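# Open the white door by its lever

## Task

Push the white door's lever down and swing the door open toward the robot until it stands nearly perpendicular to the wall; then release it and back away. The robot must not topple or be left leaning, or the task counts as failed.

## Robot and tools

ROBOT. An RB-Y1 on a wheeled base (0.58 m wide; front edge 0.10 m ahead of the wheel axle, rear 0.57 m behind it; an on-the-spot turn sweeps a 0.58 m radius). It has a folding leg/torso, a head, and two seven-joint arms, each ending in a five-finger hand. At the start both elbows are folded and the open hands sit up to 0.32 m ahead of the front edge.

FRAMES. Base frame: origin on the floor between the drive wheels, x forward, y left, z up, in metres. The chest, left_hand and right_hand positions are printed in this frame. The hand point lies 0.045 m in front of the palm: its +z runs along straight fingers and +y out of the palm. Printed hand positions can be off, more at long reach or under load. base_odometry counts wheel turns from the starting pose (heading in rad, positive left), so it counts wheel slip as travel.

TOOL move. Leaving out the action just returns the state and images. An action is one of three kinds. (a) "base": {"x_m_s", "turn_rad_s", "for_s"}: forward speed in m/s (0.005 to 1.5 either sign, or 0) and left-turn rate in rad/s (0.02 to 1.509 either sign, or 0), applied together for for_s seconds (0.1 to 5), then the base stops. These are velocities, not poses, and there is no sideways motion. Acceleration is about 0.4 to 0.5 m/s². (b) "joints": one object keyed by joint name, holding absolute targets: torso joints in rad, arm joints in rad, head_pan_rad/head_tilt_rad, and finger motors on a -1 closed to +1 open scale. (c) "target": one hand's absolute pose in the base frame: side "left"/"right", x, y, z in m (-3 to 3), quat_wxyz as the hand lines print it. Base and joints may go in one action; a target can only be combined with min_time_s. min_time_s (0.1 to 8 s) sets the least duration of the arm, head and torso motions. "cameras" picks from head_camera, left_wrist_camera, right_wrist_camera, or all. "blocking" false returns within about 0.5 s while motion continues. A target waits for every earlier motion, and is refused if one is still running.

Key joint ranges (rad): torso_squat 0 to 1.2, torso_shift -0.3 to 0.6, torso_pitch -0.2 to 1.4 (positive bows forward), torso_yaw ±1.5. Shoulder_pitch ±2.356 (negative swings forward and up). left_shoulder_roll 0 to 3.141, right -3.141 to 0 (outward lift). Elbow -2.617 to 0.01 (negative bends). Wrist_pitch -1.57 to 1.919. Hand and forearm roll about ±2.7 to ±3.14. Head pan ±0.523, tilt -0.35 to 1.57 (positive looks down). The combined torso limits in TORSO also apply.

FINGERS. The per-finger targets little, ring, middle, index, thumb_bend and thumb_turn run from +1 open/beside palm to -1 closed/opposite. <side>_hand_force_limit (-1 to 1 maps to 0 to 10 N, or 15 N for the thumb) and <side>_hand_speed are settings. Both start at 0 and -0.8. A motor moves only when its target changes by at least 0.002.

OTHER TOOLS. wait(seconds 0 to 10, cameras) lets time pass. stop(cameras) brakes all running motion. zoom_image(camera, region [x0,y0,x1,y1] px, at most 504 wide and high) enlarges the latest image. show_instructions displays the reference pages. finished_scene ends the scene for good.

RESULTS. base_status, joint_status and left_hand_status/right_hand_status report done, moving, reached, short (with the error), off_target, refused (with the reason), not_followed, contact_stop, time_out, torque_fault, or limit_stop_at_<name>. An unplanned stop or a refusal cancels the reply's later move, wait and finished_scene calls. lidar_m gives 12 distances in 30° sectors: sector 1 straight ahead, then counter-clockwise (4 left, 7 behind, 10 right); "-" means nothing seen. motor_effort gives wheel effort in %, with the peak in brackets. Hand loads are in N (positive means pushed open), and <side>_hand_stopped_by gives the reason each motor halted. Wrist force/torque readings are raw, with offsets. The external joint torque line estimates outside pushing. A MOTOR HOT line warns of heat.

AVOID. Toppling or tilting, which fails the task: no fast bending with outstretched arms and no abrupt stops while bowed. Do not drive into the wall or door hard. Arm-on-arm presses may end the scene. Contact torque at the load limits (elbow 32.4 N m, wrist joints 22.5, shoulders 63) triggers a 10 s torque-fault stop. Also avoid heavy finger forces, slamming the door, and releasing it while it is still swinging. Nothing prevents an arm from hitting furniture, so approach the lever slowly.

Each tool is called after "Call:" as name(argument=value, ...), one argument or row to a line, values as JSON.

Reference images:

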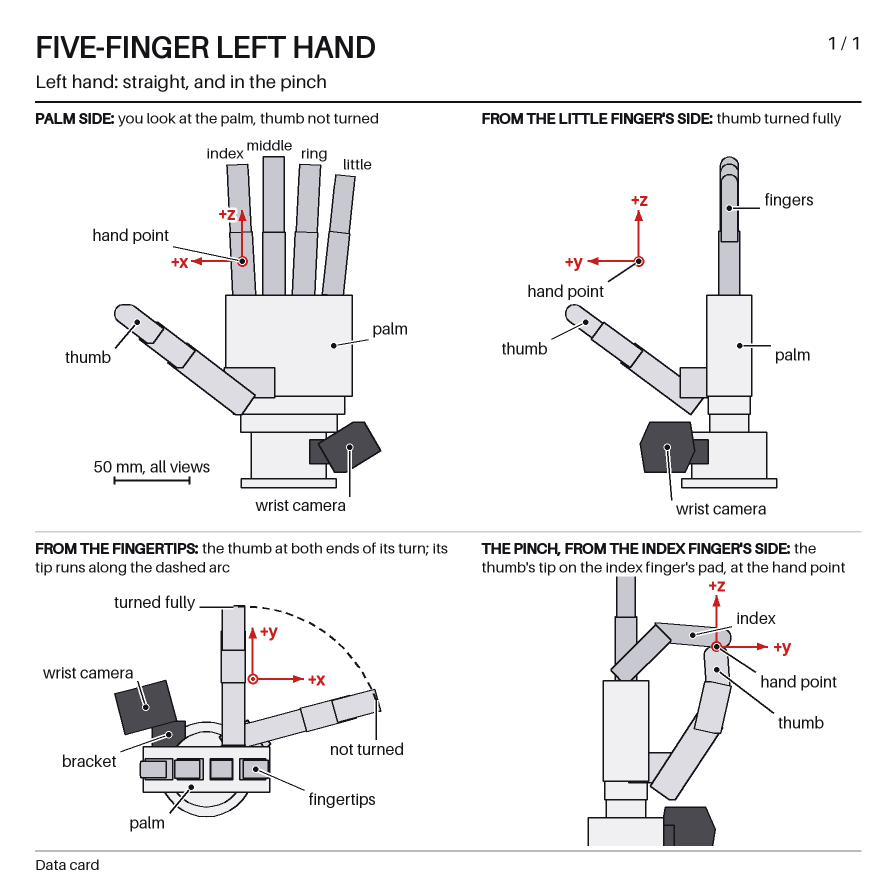

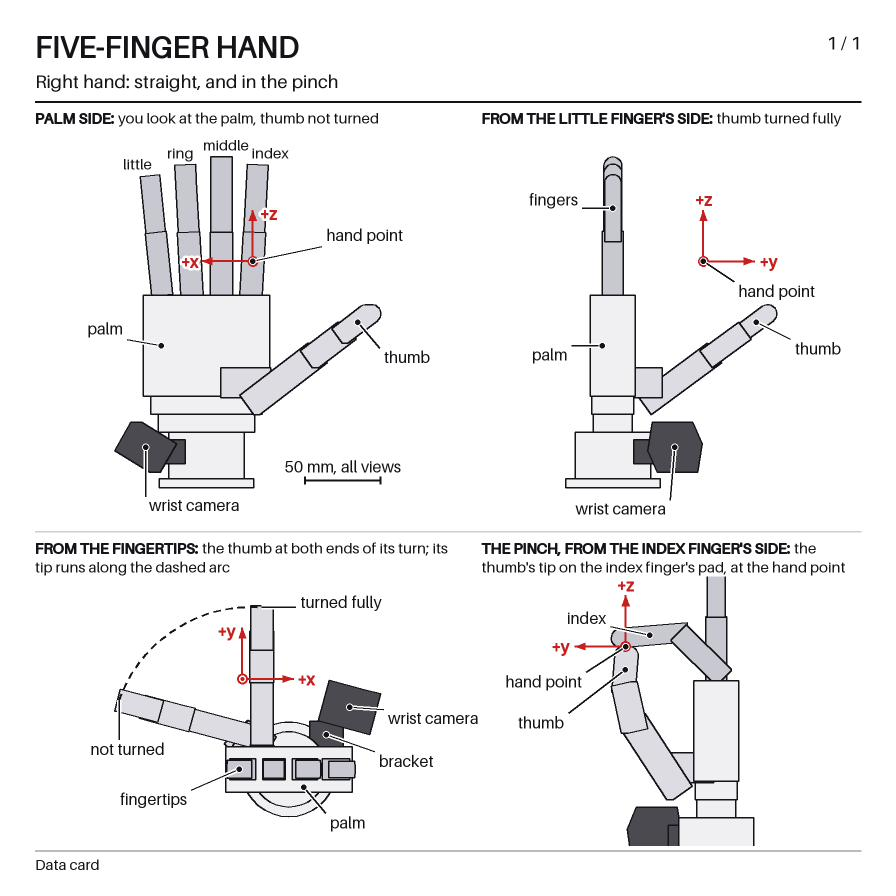

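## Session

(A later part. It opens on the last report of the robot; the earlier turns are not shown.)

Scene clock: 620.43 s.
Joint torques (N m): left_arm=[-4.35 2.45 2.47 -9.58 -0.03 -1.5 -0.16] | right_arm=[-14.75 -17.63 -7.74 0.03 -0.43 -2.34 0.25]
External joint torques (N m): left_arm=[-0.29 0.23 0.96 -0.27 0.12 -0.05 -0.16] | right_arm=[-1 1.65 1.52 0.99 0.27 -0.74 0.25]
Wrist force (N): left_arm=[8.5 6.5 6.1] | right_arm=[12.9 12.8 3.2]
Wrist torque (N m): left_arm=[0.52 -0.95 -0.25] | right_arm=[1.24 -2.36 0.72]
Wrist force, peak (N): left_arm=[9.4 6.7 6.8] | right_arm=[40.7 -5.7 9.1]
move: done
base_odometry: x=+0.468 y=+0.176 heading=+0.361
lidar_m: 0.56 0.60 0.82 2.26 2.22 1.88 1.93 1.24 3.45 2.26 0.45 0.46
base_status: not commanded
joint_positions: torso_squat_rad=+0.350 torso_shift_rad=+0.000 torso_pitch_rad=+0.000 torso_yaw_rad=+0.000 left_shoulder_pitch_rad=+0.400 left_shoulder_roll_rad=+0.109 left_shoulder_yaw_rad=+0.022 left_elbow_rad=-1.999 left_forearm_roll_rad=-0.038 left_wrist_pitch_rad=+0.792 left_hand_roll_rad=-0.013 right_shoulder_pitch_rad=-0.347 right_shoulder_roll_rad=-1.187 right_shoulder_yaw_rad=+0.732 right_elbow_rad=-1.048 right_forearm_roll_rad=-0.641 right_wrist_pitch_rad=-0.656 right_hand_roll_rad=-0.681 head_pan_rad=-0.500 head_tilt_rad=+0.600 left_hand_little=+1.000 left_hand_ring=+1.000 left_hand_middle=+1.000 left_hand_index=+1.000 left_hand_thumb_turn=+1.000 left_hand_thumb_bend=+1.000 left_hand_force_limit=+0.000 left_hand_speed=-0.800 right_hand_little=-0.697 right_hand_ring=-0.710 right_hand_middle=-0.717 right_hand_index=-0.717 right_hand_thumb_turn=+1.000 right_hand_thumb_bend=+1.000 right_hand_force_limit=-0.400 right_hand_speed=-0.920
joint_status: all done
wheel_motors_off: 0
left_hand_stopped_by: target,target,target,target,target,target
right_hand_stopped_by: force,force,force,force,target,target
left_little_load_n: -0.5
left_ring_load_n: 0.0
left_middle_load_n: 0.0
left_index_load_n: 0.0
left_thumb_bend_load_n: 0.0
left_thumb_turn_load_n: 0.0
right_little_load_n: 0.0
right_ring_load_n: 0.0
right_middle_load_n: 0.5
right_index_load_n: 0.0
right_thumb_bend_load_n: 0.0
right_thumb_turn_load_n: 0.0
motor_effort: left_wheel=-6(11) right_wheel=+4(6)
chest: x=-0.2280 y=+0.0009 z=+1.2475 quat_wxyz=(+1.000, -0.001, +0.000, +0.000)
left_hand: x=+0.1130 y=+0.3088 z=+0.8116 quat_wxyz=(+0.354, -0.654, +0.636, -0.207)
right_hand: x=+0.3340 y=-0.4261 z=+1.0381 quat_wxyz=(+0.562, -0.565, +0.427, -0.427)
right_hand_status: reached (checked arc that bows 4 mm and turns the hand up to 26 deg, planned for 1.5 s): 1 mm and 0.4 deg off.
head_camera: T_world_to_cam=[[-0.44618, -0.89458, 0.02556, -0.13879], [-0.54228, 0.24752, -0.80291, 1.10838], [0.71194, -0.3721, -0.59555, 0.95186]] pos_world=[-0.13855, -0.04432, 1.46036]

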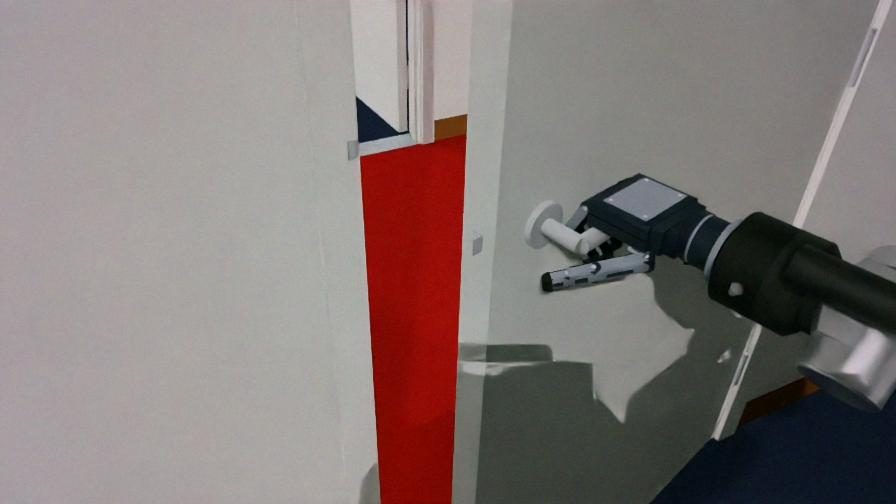

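Call:
move(
  base={"x_m_s": -0.06, "for_s": 1.0},
)

Call:
move(
  target={"side": "right", "x": 0.302, "y": -0.463, "z": 1.038, "quat_wxyz": [0.5896, -0.5896, 0.3903, -0.3903]},
  min_time_s=1.5,
  cameras=["head_camera"],
)

Scene clock: 654.47 s.
Joint torques (N m): left_arm=[-4.25 2.5 2.3 -9.41 -0.1 -1.6 -0.19] | right_arm=[-14.76 0.47 -0.9 -19.7 4.33 -10.69 -1.23]
External joint torques (N m): left_arm=[-0.2 0.27 0.78 -0.1 0.06 -0.16 -0.19] | right_arm=[-1.03 19.85 8.34 -18.78 5.03 -9.09 -1.23]
Wrist force (N): left_arm=[8.6 6.4 6.9] | right_arm=[60.3 10.2 11.0]
Wrist torque (N m): left_arm=[0.43 -0.93 -0.22] | right_arm=[0.86 -2.47 2.12]
Wrist force, peak (N): left_arm=[9.1 7.3 6.8] | right_arm=[68.7 14.0 14.0]
move: done
base_odometry: x=+0.412 y=+0.155 heading=+0.360
lidar_m: 0.62 0.66 0.91 2.50 2.18 1.82 1.92 1.20 3.35 2.52 0.46 0.48
base_status: done (sent for 1 of 1 s)
joint_positions: torso_squat_rad=+0.350 torso_shift_rad=+0.000 torso_pitch_rad=+0.000 torso_yaw_rad=-0.001 left_shoulder_pitch_rad=+0.400 left_shoulder_roll_rad=+0.109 left_shoulder_yaw_rad=+0.022 left_elbow_rad=-1.999 left_forearm_roll_rad=-0.038 left_wrist_pitch_rad=+0.792 left_hand_roll_rad=-0.013 right_shoulder_pitch_rad=-0.347 right_shoulder_roll_rad=-1.192 right_shoulder_yaw_rad=+0.731 right_elbow_rad=-1.043 right_forearm_roll_rad=-0.642 right_wrist_pitch_rad=-0.654 right_hand_roll_rad=-0.681 head_pan_rad=-0.500 head_tilt_rad=+0.600 left_hand_little=+1.000 left_hand_ring=+1.000 left_hand_middle=+1.000 left_hand_index=+1.000 left_hand_thumb_turn=+1.000 left_hand_thumb_bend=+1.000 left_hand_force_limit=+0.000 left_hand_speed=-0.800 right_hand_little=-0.697 right_hand_ring=-0.710 right_hand_middle=-0.717 right_hand_index=-0.717 right_hand_thumb_turn=+1.000 right_hand_thumb_bend=+1.000 right_hand_force_limit=-0.400 right_hand_speed=-0.920
joint_status: not commanded
wheel_motors_off: 0
left_hand_stopped_by: target,target,target,target,target,target
right_hand_stopped_by: force,force,force,force,target,target
left_little_load_n: 0.0
left_ring_load_n: 0.0
left_middle_load_n: 0.0
left_index_load_n: 0.0
left_thumb_bend_load_n: 0.0
left_thumb_turn_load_n: 0.0
right_little_load_n: 0.0
right_ring_load_n: 0.0
right_middle_load_n: 0.0
right_index_load_n: 1.5
right_thumb_bend_load_n: 0.0
right_thumb_turn_load_n: 0.0
motor_effort: left_wheel=-19(23) right_wheel=+1(18)
chest: x=-0.2277 y=+0.0003 z=+1.2475 quat_wxyz=(+1.000, +0.000, +0.000, +0.000)
left_hand: x=+0.1133 y=+0.3083 z=+0.8116 quat_wxyz=(+0.354, -0.653, +0.636, -0.207)
right_hand: x=+0.3342 y=-0.4321 z=+1.0386 quat_wxyz=(+0.559, -0.565, +0.429, -0.430)
pictures: none

Scene clock: 664.77 s.
Joint torques (N m): left_arm=[-4.85 2.48 1.98 -9.46 -0.1 -1.79 -0.12] | right_arm=[-17.65 -2.18 -4.11 -21.22 3.38 -13.11 -1.56]
External joint torques (N m): left_arm=[-0.81 0.24 0.45 -0.15 0.06 -0.35 -0.12] | right_arm=[-3.84 17.24 4.99 -20.44 4.15 -11.55 -1.55]
External joint torques when the fault began: right_arm=[-6.03 29.11 13.76 -31.38 8.1 -18.32 -2.67]
Wrist force (N): left_arm=[9.0 6.6 6.1] | right_arm=[63.4 18.6 10.3]
Wrist torque (N m): left_arm=[0.56 -1.03 -0.24] | right_arm=[0.87 -2.53 2.11]
Wrist force, peak (N): left_arm=[9.2 7.0 7.1] | right_arm=[93.6 17.0 18.4]
move: torque_fault
TORQUE FAULT: right_elbow_rad reached its load limit. The robot stopped for 10 seconds, dropped its targets (a gripper whose motion had ended keeps its target) and accepts commands again. The stop added 9.5 s to the call.
base_odometry: x=+0.412 y=+0.155 heading=+0.360
lidar_m: 0.62 0.65 0.90 2.49 2.18 1.83 1.92 1.20 3.36 2.52 0.47 0.49
base_status: not commanded
joint_positions: torso_squat_rad=+0.350 torso_shift_rad=+0.000 torso_pitch_rad=+0.001 torso_yaw_rad=-0.001 left_shoulder_pitch_rad=+0.400 left_shoulder_roll_rad=+0.109 left_shoulder_yaw_rad=+0.022 left_elbow_rad=-1.999 left_forearm_roll_rad=-0.038 left_wrist_pitch_rad=+0.792 left_hand_roll_rad=-0.013 right_shoulder_pitch_rad=-0.362 right_shoulder_roll_rad=-1.190 right_shoulder_yaw_rad=+0.747 right_elbow_rad=-1.014 right_forearm_roll_rad=-0.619 right_wrist_pitch_rad=-0.686 right_hand_roll_rad=-0.714 head_pan_rad=-0.500 head_tilt_rad=+0.600 left_hand_little=+1.000 left_hand_ring=+1.000 left_hand_middle=+1.000 left_hand_index=+1.000 left_hand_thumb_turn=+1.000 left_hand_thumb_bend=+1.000 left_hand_force_limit=+0.000 left_hand_speed=-0.800 right_hand_little=-0.697 right_hand_ring=-0.710 right_hand_middle=-0.717 right_hand_index=-0.717 right_hand_thumb_turn=+1.000 right_hand_thumb_bend=+1.000 right_hand_force_limit=-0.400 right_hand_speed=-0.920
joint_status: right_shoulder_pitch_rad torque_fault (moved -0.015 of -0.132); right_shoulder_roll_rad torque_fault (moved +0.001 of +0.051); right_shoulder_yaw_rad torque_fault (moved +0.016 of +0.154); right_elbow_rad torque_fault (moved +0.029 of +0.439); right_forearm_roll_rad torque_fault (moved +0.024 of +0.194); right_wrist_pitch_rad torque_fault (moved -0.033 of -0.403); right_hand_roll_rad torque_fault (moved -0.033 of -0.289)
wheel_motors_off: 0
left_hand_stopped_by: target,target,target,target,target,target
right_hand_stopped_by: force,force,force,force,target,target
left_little_load_n: 0.0
left_ring_load_n: 0.0
left_middle_load_n: 0.0
left_index_load_n: 0.0
left_thumb_bend_load_n: 0.0
left_thumb_turn_load_n: 0.0
right_little_load_n: 0.0
right_ring_load_n: 0.0
right_middle_load_n: 0.0
right_index_load_n: 0.0
right_thumb_bend_load_n: 0.0
right_thumb_turn_load_n: -0.5
on_its_own: right_shoulder_pitch_rad is held at -0.363, not at your -0.479, since a torque_fault; right_shoulder_roll_rad is held at -1.187, not at your -1.140, since a torque_fault; right_shoulder_yaw_rad is held at +0.748, not at your +0.884, since a torque_fault; right_elbow_rad is held at -1.019, not at your -0.604, since a torque_fault; right_forearm_roll_rad is held at -0.618, not at your -0.448, since a torque_fault; right_wrist_pitch_rad is held at -0.689, not at your -1.057, since a torque_fault; right_hand_roll_rad is held at -0.714, not at your -0.970, since a torque_fault; right_hand_little is held at -0.697, not at your -0.750, since a torque_fault; right_hand_ring is held at -0.710, not at your -0.750, since a torque_fault; right_hand_middle is held at -0.717, not at your -0.750, since a torque_fault; right_hand_index is held at -0.717, not at your -0.750, since a torque_fault
motor_effort: left_wheel=-17(20) right_wheel=+1(2)
chest: x=-0.2275 y=+0.0001 z=+1.2475 quat_wxyz=(+1.000, +0.000, +0.000, +0.000)
left_hand: x=+0.1134 y=+0.3082 z=+0.8116 quat_wxyz=(+0.354, -0.653, +0.636, -0.206)
right_hand: x=+0.3333 y=-0.4320 z=+1.0398 quat_wxyz=(+0.564, -0.567, +0.423, -0.426)
right_hand_status: short (checked arc that bows 17 mm and turns the hand up to 8 deg, planned for 1.5 s): torque_fault, 44 mm and 6.8 deg off.
head_camera: T_world_to_cam=[[-0.44673, -0.89432, 0.02492, -0.13863], [-0.54276, 0.24877, -0.8022, 1.10784], [0.71123, -0.37189, -0.59653, 0.95231]] pos_world=[-0.13795, -0.04542, 1.46025]

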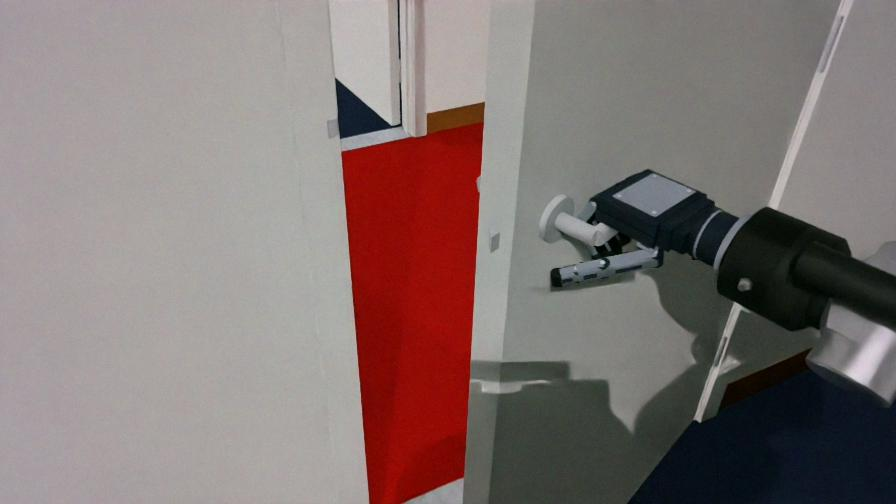

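Call:
move(
  base={"x_m_s": 0.06, "for_s": 0.9},
)

Call:
move(
  joints={"right_hand_little": 0, "right_hand_ring": 0, "right_hand_middle": 0, "right_hand_index": 0, "right_hand_speed": -0.7},
  cameras=["head_camera"],
)

Scene clock: 677.10 s.
Joint torques (N m): left_arm=[-3.91 2.07 2.33 -9.35 -0.22 -1.69 -0.1] | right_arm=[-13.54 -17.07 -8.11 -0.32 -0.54 -2.27 -0.25]
External joint torques (N m): left_arm=[0.14 -0.15 0.82 -0.04 -0.06 -0.25 -0.09] | right_arm=[0.32 2.27 0.99 0.5 0.23 -0.71 -0.25]
Wrist force (N): left_arm=[8.5 6.2 5.9] | right_arm=[12.0 12.4 3.6]
Wrist torque (N m): left_arm=[0.46 -0.98 -0.23] | right_arm=[1.12 -2.25 0.54]
Wrist force, peak (N): left_arm=[9.5 6.2 7.3] | right_arm=[64.5 19.4 9.6]
move: done
base_odometry: x=+0.462 y=+0.174 heading=+0.360
lidar_m: 0.57 0.60 0.82 2.28 2.20 1.89 1.93 1.25 3.44 2.29 0.47 0.46
base_status: done (sent for 0.9 of 0.9 s)
joint_positions: torso_squat_rad=+0.350 torso_shift_rad=+0.000 torso_pitch_rad=+0.000 torso_yaw_rad=+0.000 left_shoulder_pitch_rad=+0.400 left_shoulder_roll_rad=+0.109 left_shoulder_yaw_rad=+0.022 left_elbow_rad=-1.999 left_forearm_roll_rad=-0.038 left_wrist_pitch_rad=+0.792 left_hand_roll_rad=-0.013 right_shoulder_pitch_rad=-0.363 right_shoulder_roll_rad=-1.187 right_shoulder_yaw_rad=+0.748 right_elbow_rad=-1.019 right_forearm_roll_rad=-0.618 right_wrist_pitch_rad=-0.689 right_hand_roll_rad=-0.714 head_pan_rad=-0.500 head_tilt_rad=+0.600 left_hand_little=+1.000 left_hand_ring=+1.000 left_hand_middle=+1.000 left_hand_index=+1.000 left_hand_thumb_turn=+1.000 left_hand_thumb_bend=+1.000 left_hand_force_limit=+0.000 left_hand_speed=-0.800 right_hand_little=-0.698 right_hand_ring=-0.710 right_hand_middle=-0.718 right_hand_index=-0.718 right_hand_thumb_turn=+1.000 right_hand_thumb_bend=+1.000 right_hand_force_limit=-0.400 right_hand_speed=-0.920
joint_status: not commanded
wheel_motors_off: 0
left_hand_stopped_by: target,target,target,target,target,target
right_hand_stopped_by: target,target,target,target,target,target
left_little_load_n: 0.0
left_ring_load_n: 0.0
left_middle_load_n: 0.0
left_index_load_n: -0.5
left_thumb_bend_load_n: 0.5
left_thumb_turn_load_n: 0.0
right_little_load_n: 0.0
right_ring_load_n: 0.0
right_middle_load_n: 0.0
right_index_load_n: 0.0
right_thumb_bend_load_n: 0.0
right_thumb_turn_load_n: -0.5
on_its_own: right_shoulder_pitch_rad is held at -0.363, not at your -0.479, since a torque_fault; right_shoulder_roll_rad is held at -1.187, not at your -1.140, since a torque_fault; right_shoulder_yaw_rad is held at +0.748, not at your +0.884, since a torque_fault; right_elbow_rad is held at -1.019, not at your -0.604, since a torque_fault; right_forearm_roll_rad is held at -0.618, not at your -0.448, since a torque_fault; right_wrist_pitch_rad is held at -0.689, not at your -1.057, since a torque_fault; right_hand_roll_rad is held at -0.714, not at your -0.970, since a torque_fault; right_hand_little is held at -0.697, not at your -0.750, since a torque_fault; right_hand_ring is held at -0.710, not at your -0.750, since a torque_fault; right_hand_middle is held at -0.717, not at your -0.750, since a torque_fault; right_hand_index is held at -0.717, not at your -0.750, since a torque_fault
motor_effort: left_wheel=+1(18) right_wheel=+1(31)
chest: x=-0.2279 y=+0.0009 z=+1.2475 quat_wxyz=(+1.000, -0.001, +0.000, +0.000)
left_hand: x=+0.1130 y=+0.3088 z=+0.8115 quat_wxyz=(+0.354, -0.654, +0.636, -0.207)
right_hand: x=+0.3334 y=-0.4258 z=+1.0406 quat_wxyz=(+0.568, -0.567, +0.421, -0.423)
pictures: none

Scene clock: 678.47 s.
Joint torques (N m): left_arm=[-4.43 2.2 1.46 -9.23 -0.22 -1.77 -0.19] | right_arm=[-14.79 -17.27 -9.33 -0.73 -0.85 -2.27 -0.28]
External joint torques (N m): left_arm=[-0.37 -0.02 -0.04 0.08 -0.07 -0.33 -0.19] | right_arm=[-0.93 2.07 -0.2 0.09 -0.07 -0.7 -0.27]
Wrist force (N): left_arm=[9.0 6.4 6.4] | right_arm=[12.2 11.9 3.6]
Wrist torque (N m): left_arm=[0.47 -1.03 -0.20] | right_arm=[1.05 -2.23 0.54]
Wrist force, peak (N): left_arm=[9.6 6.9 6.5] | right_arm=[11.9 16.5 -2.8]
move: done
base_odometry: x=+0.462 y=+0.174 heading=+0.360
lidar_m: 0.57 0.60 0.83 2.29 2.21 1.88 1.93 1.24 3.42 2.30 0.46 0.45
base_status: not commanded
joint_positions: torso_squat_rad=+0.350 torso_shift_rad=+0.000 torso_pitch_rad=+0.000 torso_yaw_rad=+0.000 left_shoulder_pitch_rad=+0.400 left_shoulder_roll_rad=+0.109 left_shoulder_yaw_rad=+0.022 left_elbow_rad=-1.999 left_forearm_roll_rad=-0.038 left_wrist_pitch_rad=+0.792 left_hand_roll_rad=-0.013 right_shoulder_pitch_rad=-0.363 right_shoulder_roll_rad=-1.187 right_shoulder_yaw_rad=+0.748 right_elbow_rad=-1.019 right_forearm_roll_rad=-0.618 right_wrist_pitch_rad=-0.689 right_hand_roll_rad=-0.714 head_pan_rad=-0.500 head_tilt_rad=+0.600 left_hand_little=+1.000 left_hand_ring=+1.000 left_hand_middle=+1.000 left_hand_index=+1.000 left_hand_thumb_turn=+1.000 left_hand_thumb_bend=+1.000 left_hand_force_limit=+0.000 left_hand_speed=-0.800 right_hand_little=+0.000 right_hand_ring=+0.000 right_hand_middle=+0.000 right_hand_index=+0.000 right_hand_thumb_turn=+1.000 right_hand_thumb_bend=+1.000 right_hand_force_limit=-0.400 right_hand_speed=-0.700
joint_status: all done
wheel_motors_off: 0
left_hand_stopped_by: target,target,target,target,target,target
right_hand_stopped_by: target,target,target,target,target,target
left_little_load_n: 0.0
left_ring_load_n: 0.0
left_middle_load_n: 0.0
left_index_load_n: -0.5
left_thumb_bend_load_n: 0.0
left_thumb_turn_load_n: 0.0
right_little_load_n: 0.0
right_ring_load_n: 0.0
right_middle_load_n: 0.0
right_index_load_n: 0.0
right_thumb_bend_load_n: 0.0
right_thumb_turn_load_n: 0.0
on_its_own: right_shoulder_pitch_rad is held at -0.363, not at your -0.479, since a torque_fault; right_shoulder_roll_rad is held at -1.187, not at your -1.140, since a torque_fault; right_shoulder_yaw_rad is held at +0.748, not at your +0.884, since a torque_fault; right_elbow_rad is held at -1.019, not at your -0.604, since a torque_fault; right_forearm_roll_rad is held at -0.618, not at your -0.448, since a torque_fault; right_wrist_pitch_rad is held at -0.689, not at your -1.057, since a torque_fault; right_hand_roll_rad is held at -0.714, not at your -0.970, since a torque_fault
motor_effort: left_wheel=+0(3) right_wheel=+3(3)
chest: x=-0.2280 y=+0.0009 z=+1.2475 quat_wxyz=(+1.000, -0.001, +0.000, +0.000)
left_hand: x=+0.1130 y=+0.3088 z=+0.8115 quat_wxyz=(+0.354, -0.654, +0.636, -0.207)
right_hand: x=+0.3332 y=-0.4259 z=+1.0403 quat_wxyz=(+0.568, -0.567, +0.421, -0.423)
head_camera: T_world_to_cam=[[-0.44623, -0.89456, 0.02549, -0.13878], [-0.54229, 0.24763, -0.80287, 1.10834], [0.7119, -0.37208, -0.59561, 0.95191]] pos_world=[-0.13855, -0.04442, 1.46036]

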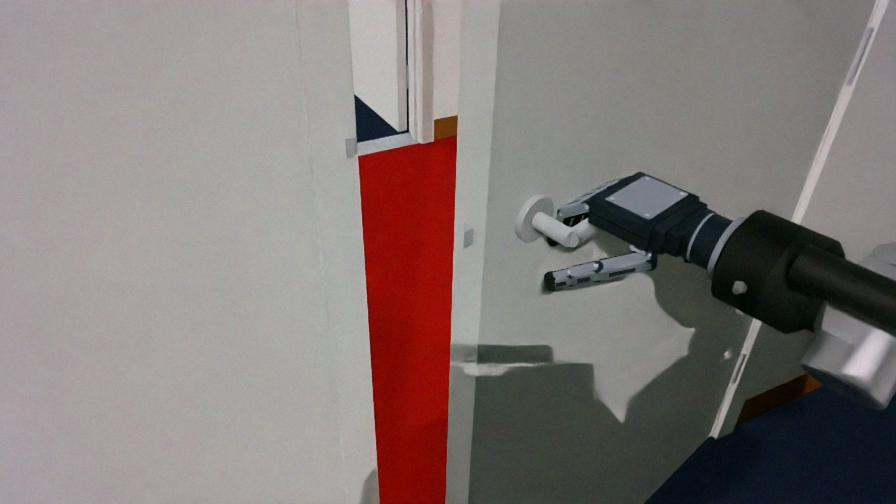

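Call:
move(
  target={"side": "right", "x": 0.324, "y": -0.428, "z": 1.06, "quat_wxyz": [0.5647, -0.5647, 0.4255, -0.4255]},
  min_time_s=0.8,
)

Call:
move(
  target={"side": "right", "x": 0.322, "y": -0.428, "z": 1.14, "quat_wxyz": [0.5647, -0.5647, 0.4255, -0.4255]},
  min_time_s=1.2,
  cameras=["head_camera"],
)

Scene clock: 687.50 s.
Joint torques (N m): left_arm=[-3.62 2.24 2.21 -9.41 0 -1.64 -0.09] | right_arm=[-10.88 -17.09 -9.96 -0.67 -0.58 -1.96 0.1]
External joint torques (N m): left_arm=[0.44 0.02 0.7 -0.09 0.16 -0.2 -0.08] | right_arm=[2.15 2.6 -0.09 0.11 0.09 -0.35 0.1]
Wrist force (N): left_arm=[9.1 6.6 6.1] | right_arm=[12.0 12.1 2.8]
Wrist torque (N m): left_arm=[0.52 -1.03 -0.23] | right_arm=[1.13 -2.19 0.68]
Wrist force, peak (N): left_arm=[9.4 7.0 6.6] | right_arm=[16.7 14.6 4.0]
move: done
base_odometry: x=+0.462 y=+0.174 heading=+0.360
lidar_m: 0.57 0.60 0.82 2.29 2.21 1.87 1.92 1.24 3.44 2.28 0.47 0.45
base_status: not commanded
joint_positions: torso_squat_rad=+0.350 torso_shift_rad=+0.000 torso_pitch_rad=+0.000 torso_yaw_rad=+0.000 left_shoulder_pitch_rad=+0.400 left_shoulder_roll_rad=+0.109 left_shoulder_yaw_rad=+0.022 left_elbow_rad=-1.999 left_forearm_roll_rad=-0.038 left_wrist_pitch_rad=+0.792 left_hand_roll_rad=-0.013 right_shoulder_pitch_rad=-0.293 right_shoulder_roll_rad=-1.268 right_shoulder_yaw_rad=+0.694 right_elbow_rad=-1.159 right_forearm_roll_rad=-0.679 right_wrist_pitch_rad=-0.629 right_hand_roll_rad=-0.677 head_pan_rad=-0.500 head_tilt_rad=+0.600 left_hand_little=+1.000 left_hand_ring=+1.000 left_hand_middle=+1.000 left_hand_index=+1.000 left_hand_thumb_turn=+1.000 left_hand_thumb_bend=+1.000 left_hand_force_limit=+0.000 left_hand_speed=-0.800 right_hand_little=+0.000 right_hand_ring=+0.000 right_hand_middle=+0.000 right_hand_index=+0.000 right_hand_thumb_turn=+1.000 right_hand_thumb_bend=+1.000 right_hand_force_limit=-0.400 right_hand_speed=-0.700
joint_status: all done
wheel_motors_off: 0
left_hand_stopped_by: target,target,target,target,target,target
right_hand_stopped_by: target,target,target,target,target,target
left_little_load_n: 0.0
left_ring_load_n: 0.0
left_middle_load_n: 0.0
left_index_load_n: 0.0
left_thumb_bend_load_n: 0.0
left_thumb_turn_load_n: -0.5
right_little_load_n: 0.0
right_ring_load_n: 0.0
right_middle_load_n: 0.0
right_index_load_n: 0.0
right_thumb_bend_load_n: 0.0
right_thumb_turn_load_n: -0.5
motor_effort: left_wheel=+1(2) right_wheel=+2(3)
chest: x=-0.2280 y=+0.0009 z=+1.2475 quat_wxyz=(+1.000, -0.001, +0.000, +0.000)
left_hand: x=+0.1130 y=+0.3088 z=+0.8115 quat_wxyz=(+0.354, -0.654, +0.636, -0.207)
right_hand: x=+0.3240 y=-0.4278 z=+1.0600 quat_wxyz=(+0.566, -0.565, +0.425, -0.424)
right_hand_status: reached (checked arc that bows 7 mm and turns the hand up to 1 deg, planned for 0.8 s): 0 mm and 0.2 deg off.
pictures: none

Scene clock: 689.03 s.
Joint torques (N m): left_arm=[-3.8 2.39 2.44 -9.6 -0.04 -1.68 -0.16] | right_arm=[-9.97 -18 -11.48 -0.08 -0.45 -1.77 -0.22]
External joint torques (N m): left_arm=[0.26 0.17 0.93 -0.29 0.12 -0.24 -0.15] | right_arm=[2.39 2.14 -0.35 -0.2 0.1 -0.2 -0.22]
Wrist force (N): left_arm=[8.8 6.4 6.4] | right_arm=[12.1 12.8 4.0]
Wrist torque (N m): left_arm=[0.48 -0.99 -0.25] | right_arm=[1.20 -2.27 0.52]
Wrist force, peak (N): left_arm=[9.4 6.6 6.8] | right_arm=[12.5 13.3 3.7]
move: done
base_odometry: x=+0.462 y=+0.174 heading=+0.360
lidar_m: 0.57 0.60 0.82 2.29 2.21 1.88 1.93 1.23 3.44 2.30 0.47 0.45
base_status: not commanded
joint_positions: torso_squat_rad=+0.350 torso_shift_rad=+0.000 torso_pitch_rad=+0.000 torso_yaw_rad=+0.000 left_shoulder_pitch_rad=+0.400 left_shoulder_roll_rad=+0.109 left_shoulder_yaw_rad=+0.022 left_elbow_rad=-1.999 left_forearm_roll_rad=-0.038 left_wrist_pitch_rad=+0.792 left_hand_roll_rad=-0.013 right_shoulder_pitch_rad=-0.244 right_shoulder_roll_rad=-1.477 right_shoulder_yaw_rad=+0.597 right_elbow_rad=-1.387 right_forearm_roll_rad=-0.782 right_wrist_pitch_rad=-0.503 right_hand_roll_rad=-0.709 head_pan_rad=-0.500 head_tilt_rad=+0.600 left_hand_little=+1.000 left_hand_ring=+1.000 left_hand_middle=+1.000 left_hand_index=+1.000 left_hand_thumb_turn=+1.000 left_hand_thumb_bend=+1.000 left_hand_force_limit=+0.000 left_hand_speed=-0.800 right_hand_little=+0.000 right_hand_ring=+0.000 right_hand_middle=+0.000 right_hand_index=+0.000 right_hand_thumb_turn=+1.000 right_hand_thumb_bend=+1.000 right_hand_force_limit=-0.400 right_hand_speed=-0.700
joint_status: all done
wheel_motors_off: 0
left_hand_stopped_by: target,target,target,target,target,target
right_hand_stopped_by: target,target,target,target,target,target
left_little_load_n: 0.0
left_ring_load_n: 0.0
left_middle_load_n: -0.5
left_index_load_n: 0.0
left_thumb_bend_load_n: 0.0
left_thumb_turn_load_n: 0.0
right_little_load_n: 0.0
right_ring_load_n: 0.0
right_middle_load_n: 0.0
right_index_load_n: 0.0
right_thumb_bend_load_n: 0.0
right_thumb_turn_load_n: 0.0
motor_effort: left_wheel=+2(3) right_wheel=+2(3)
chest: x=-0.2280 y=+0.0009 z=+1.2475 quat_wxyz=(+1.000, -0.001, +0.000, +0.000)
left_hand: x=+0.1130 y=+0.3088 z=+0.8115 quat_wxyz=(+0.354, -0.654, +0.636, -0.207)
right_hand: x=+0.3221 y=-0.4279 z=+1.1400 quat_wxyz=(+0.565, -0.565, +0.425, -0.425)
right_hand_status: reached (checked arc that bows 9 mm and turns the hand up to 1 deg, planned for 1.2 s): 0 mm and 0.1 deg off.
head_camera: T_world_to_cam=[[-0.44623, -0.89456, 0.02549, -0.13878], [-0.54229, 0.24763, -0.80287, 1.10834], [0.7119, -0.37208, -0.59561, 0.95191]] pos_world=[-0.13855, -0.04442, 1.46036]

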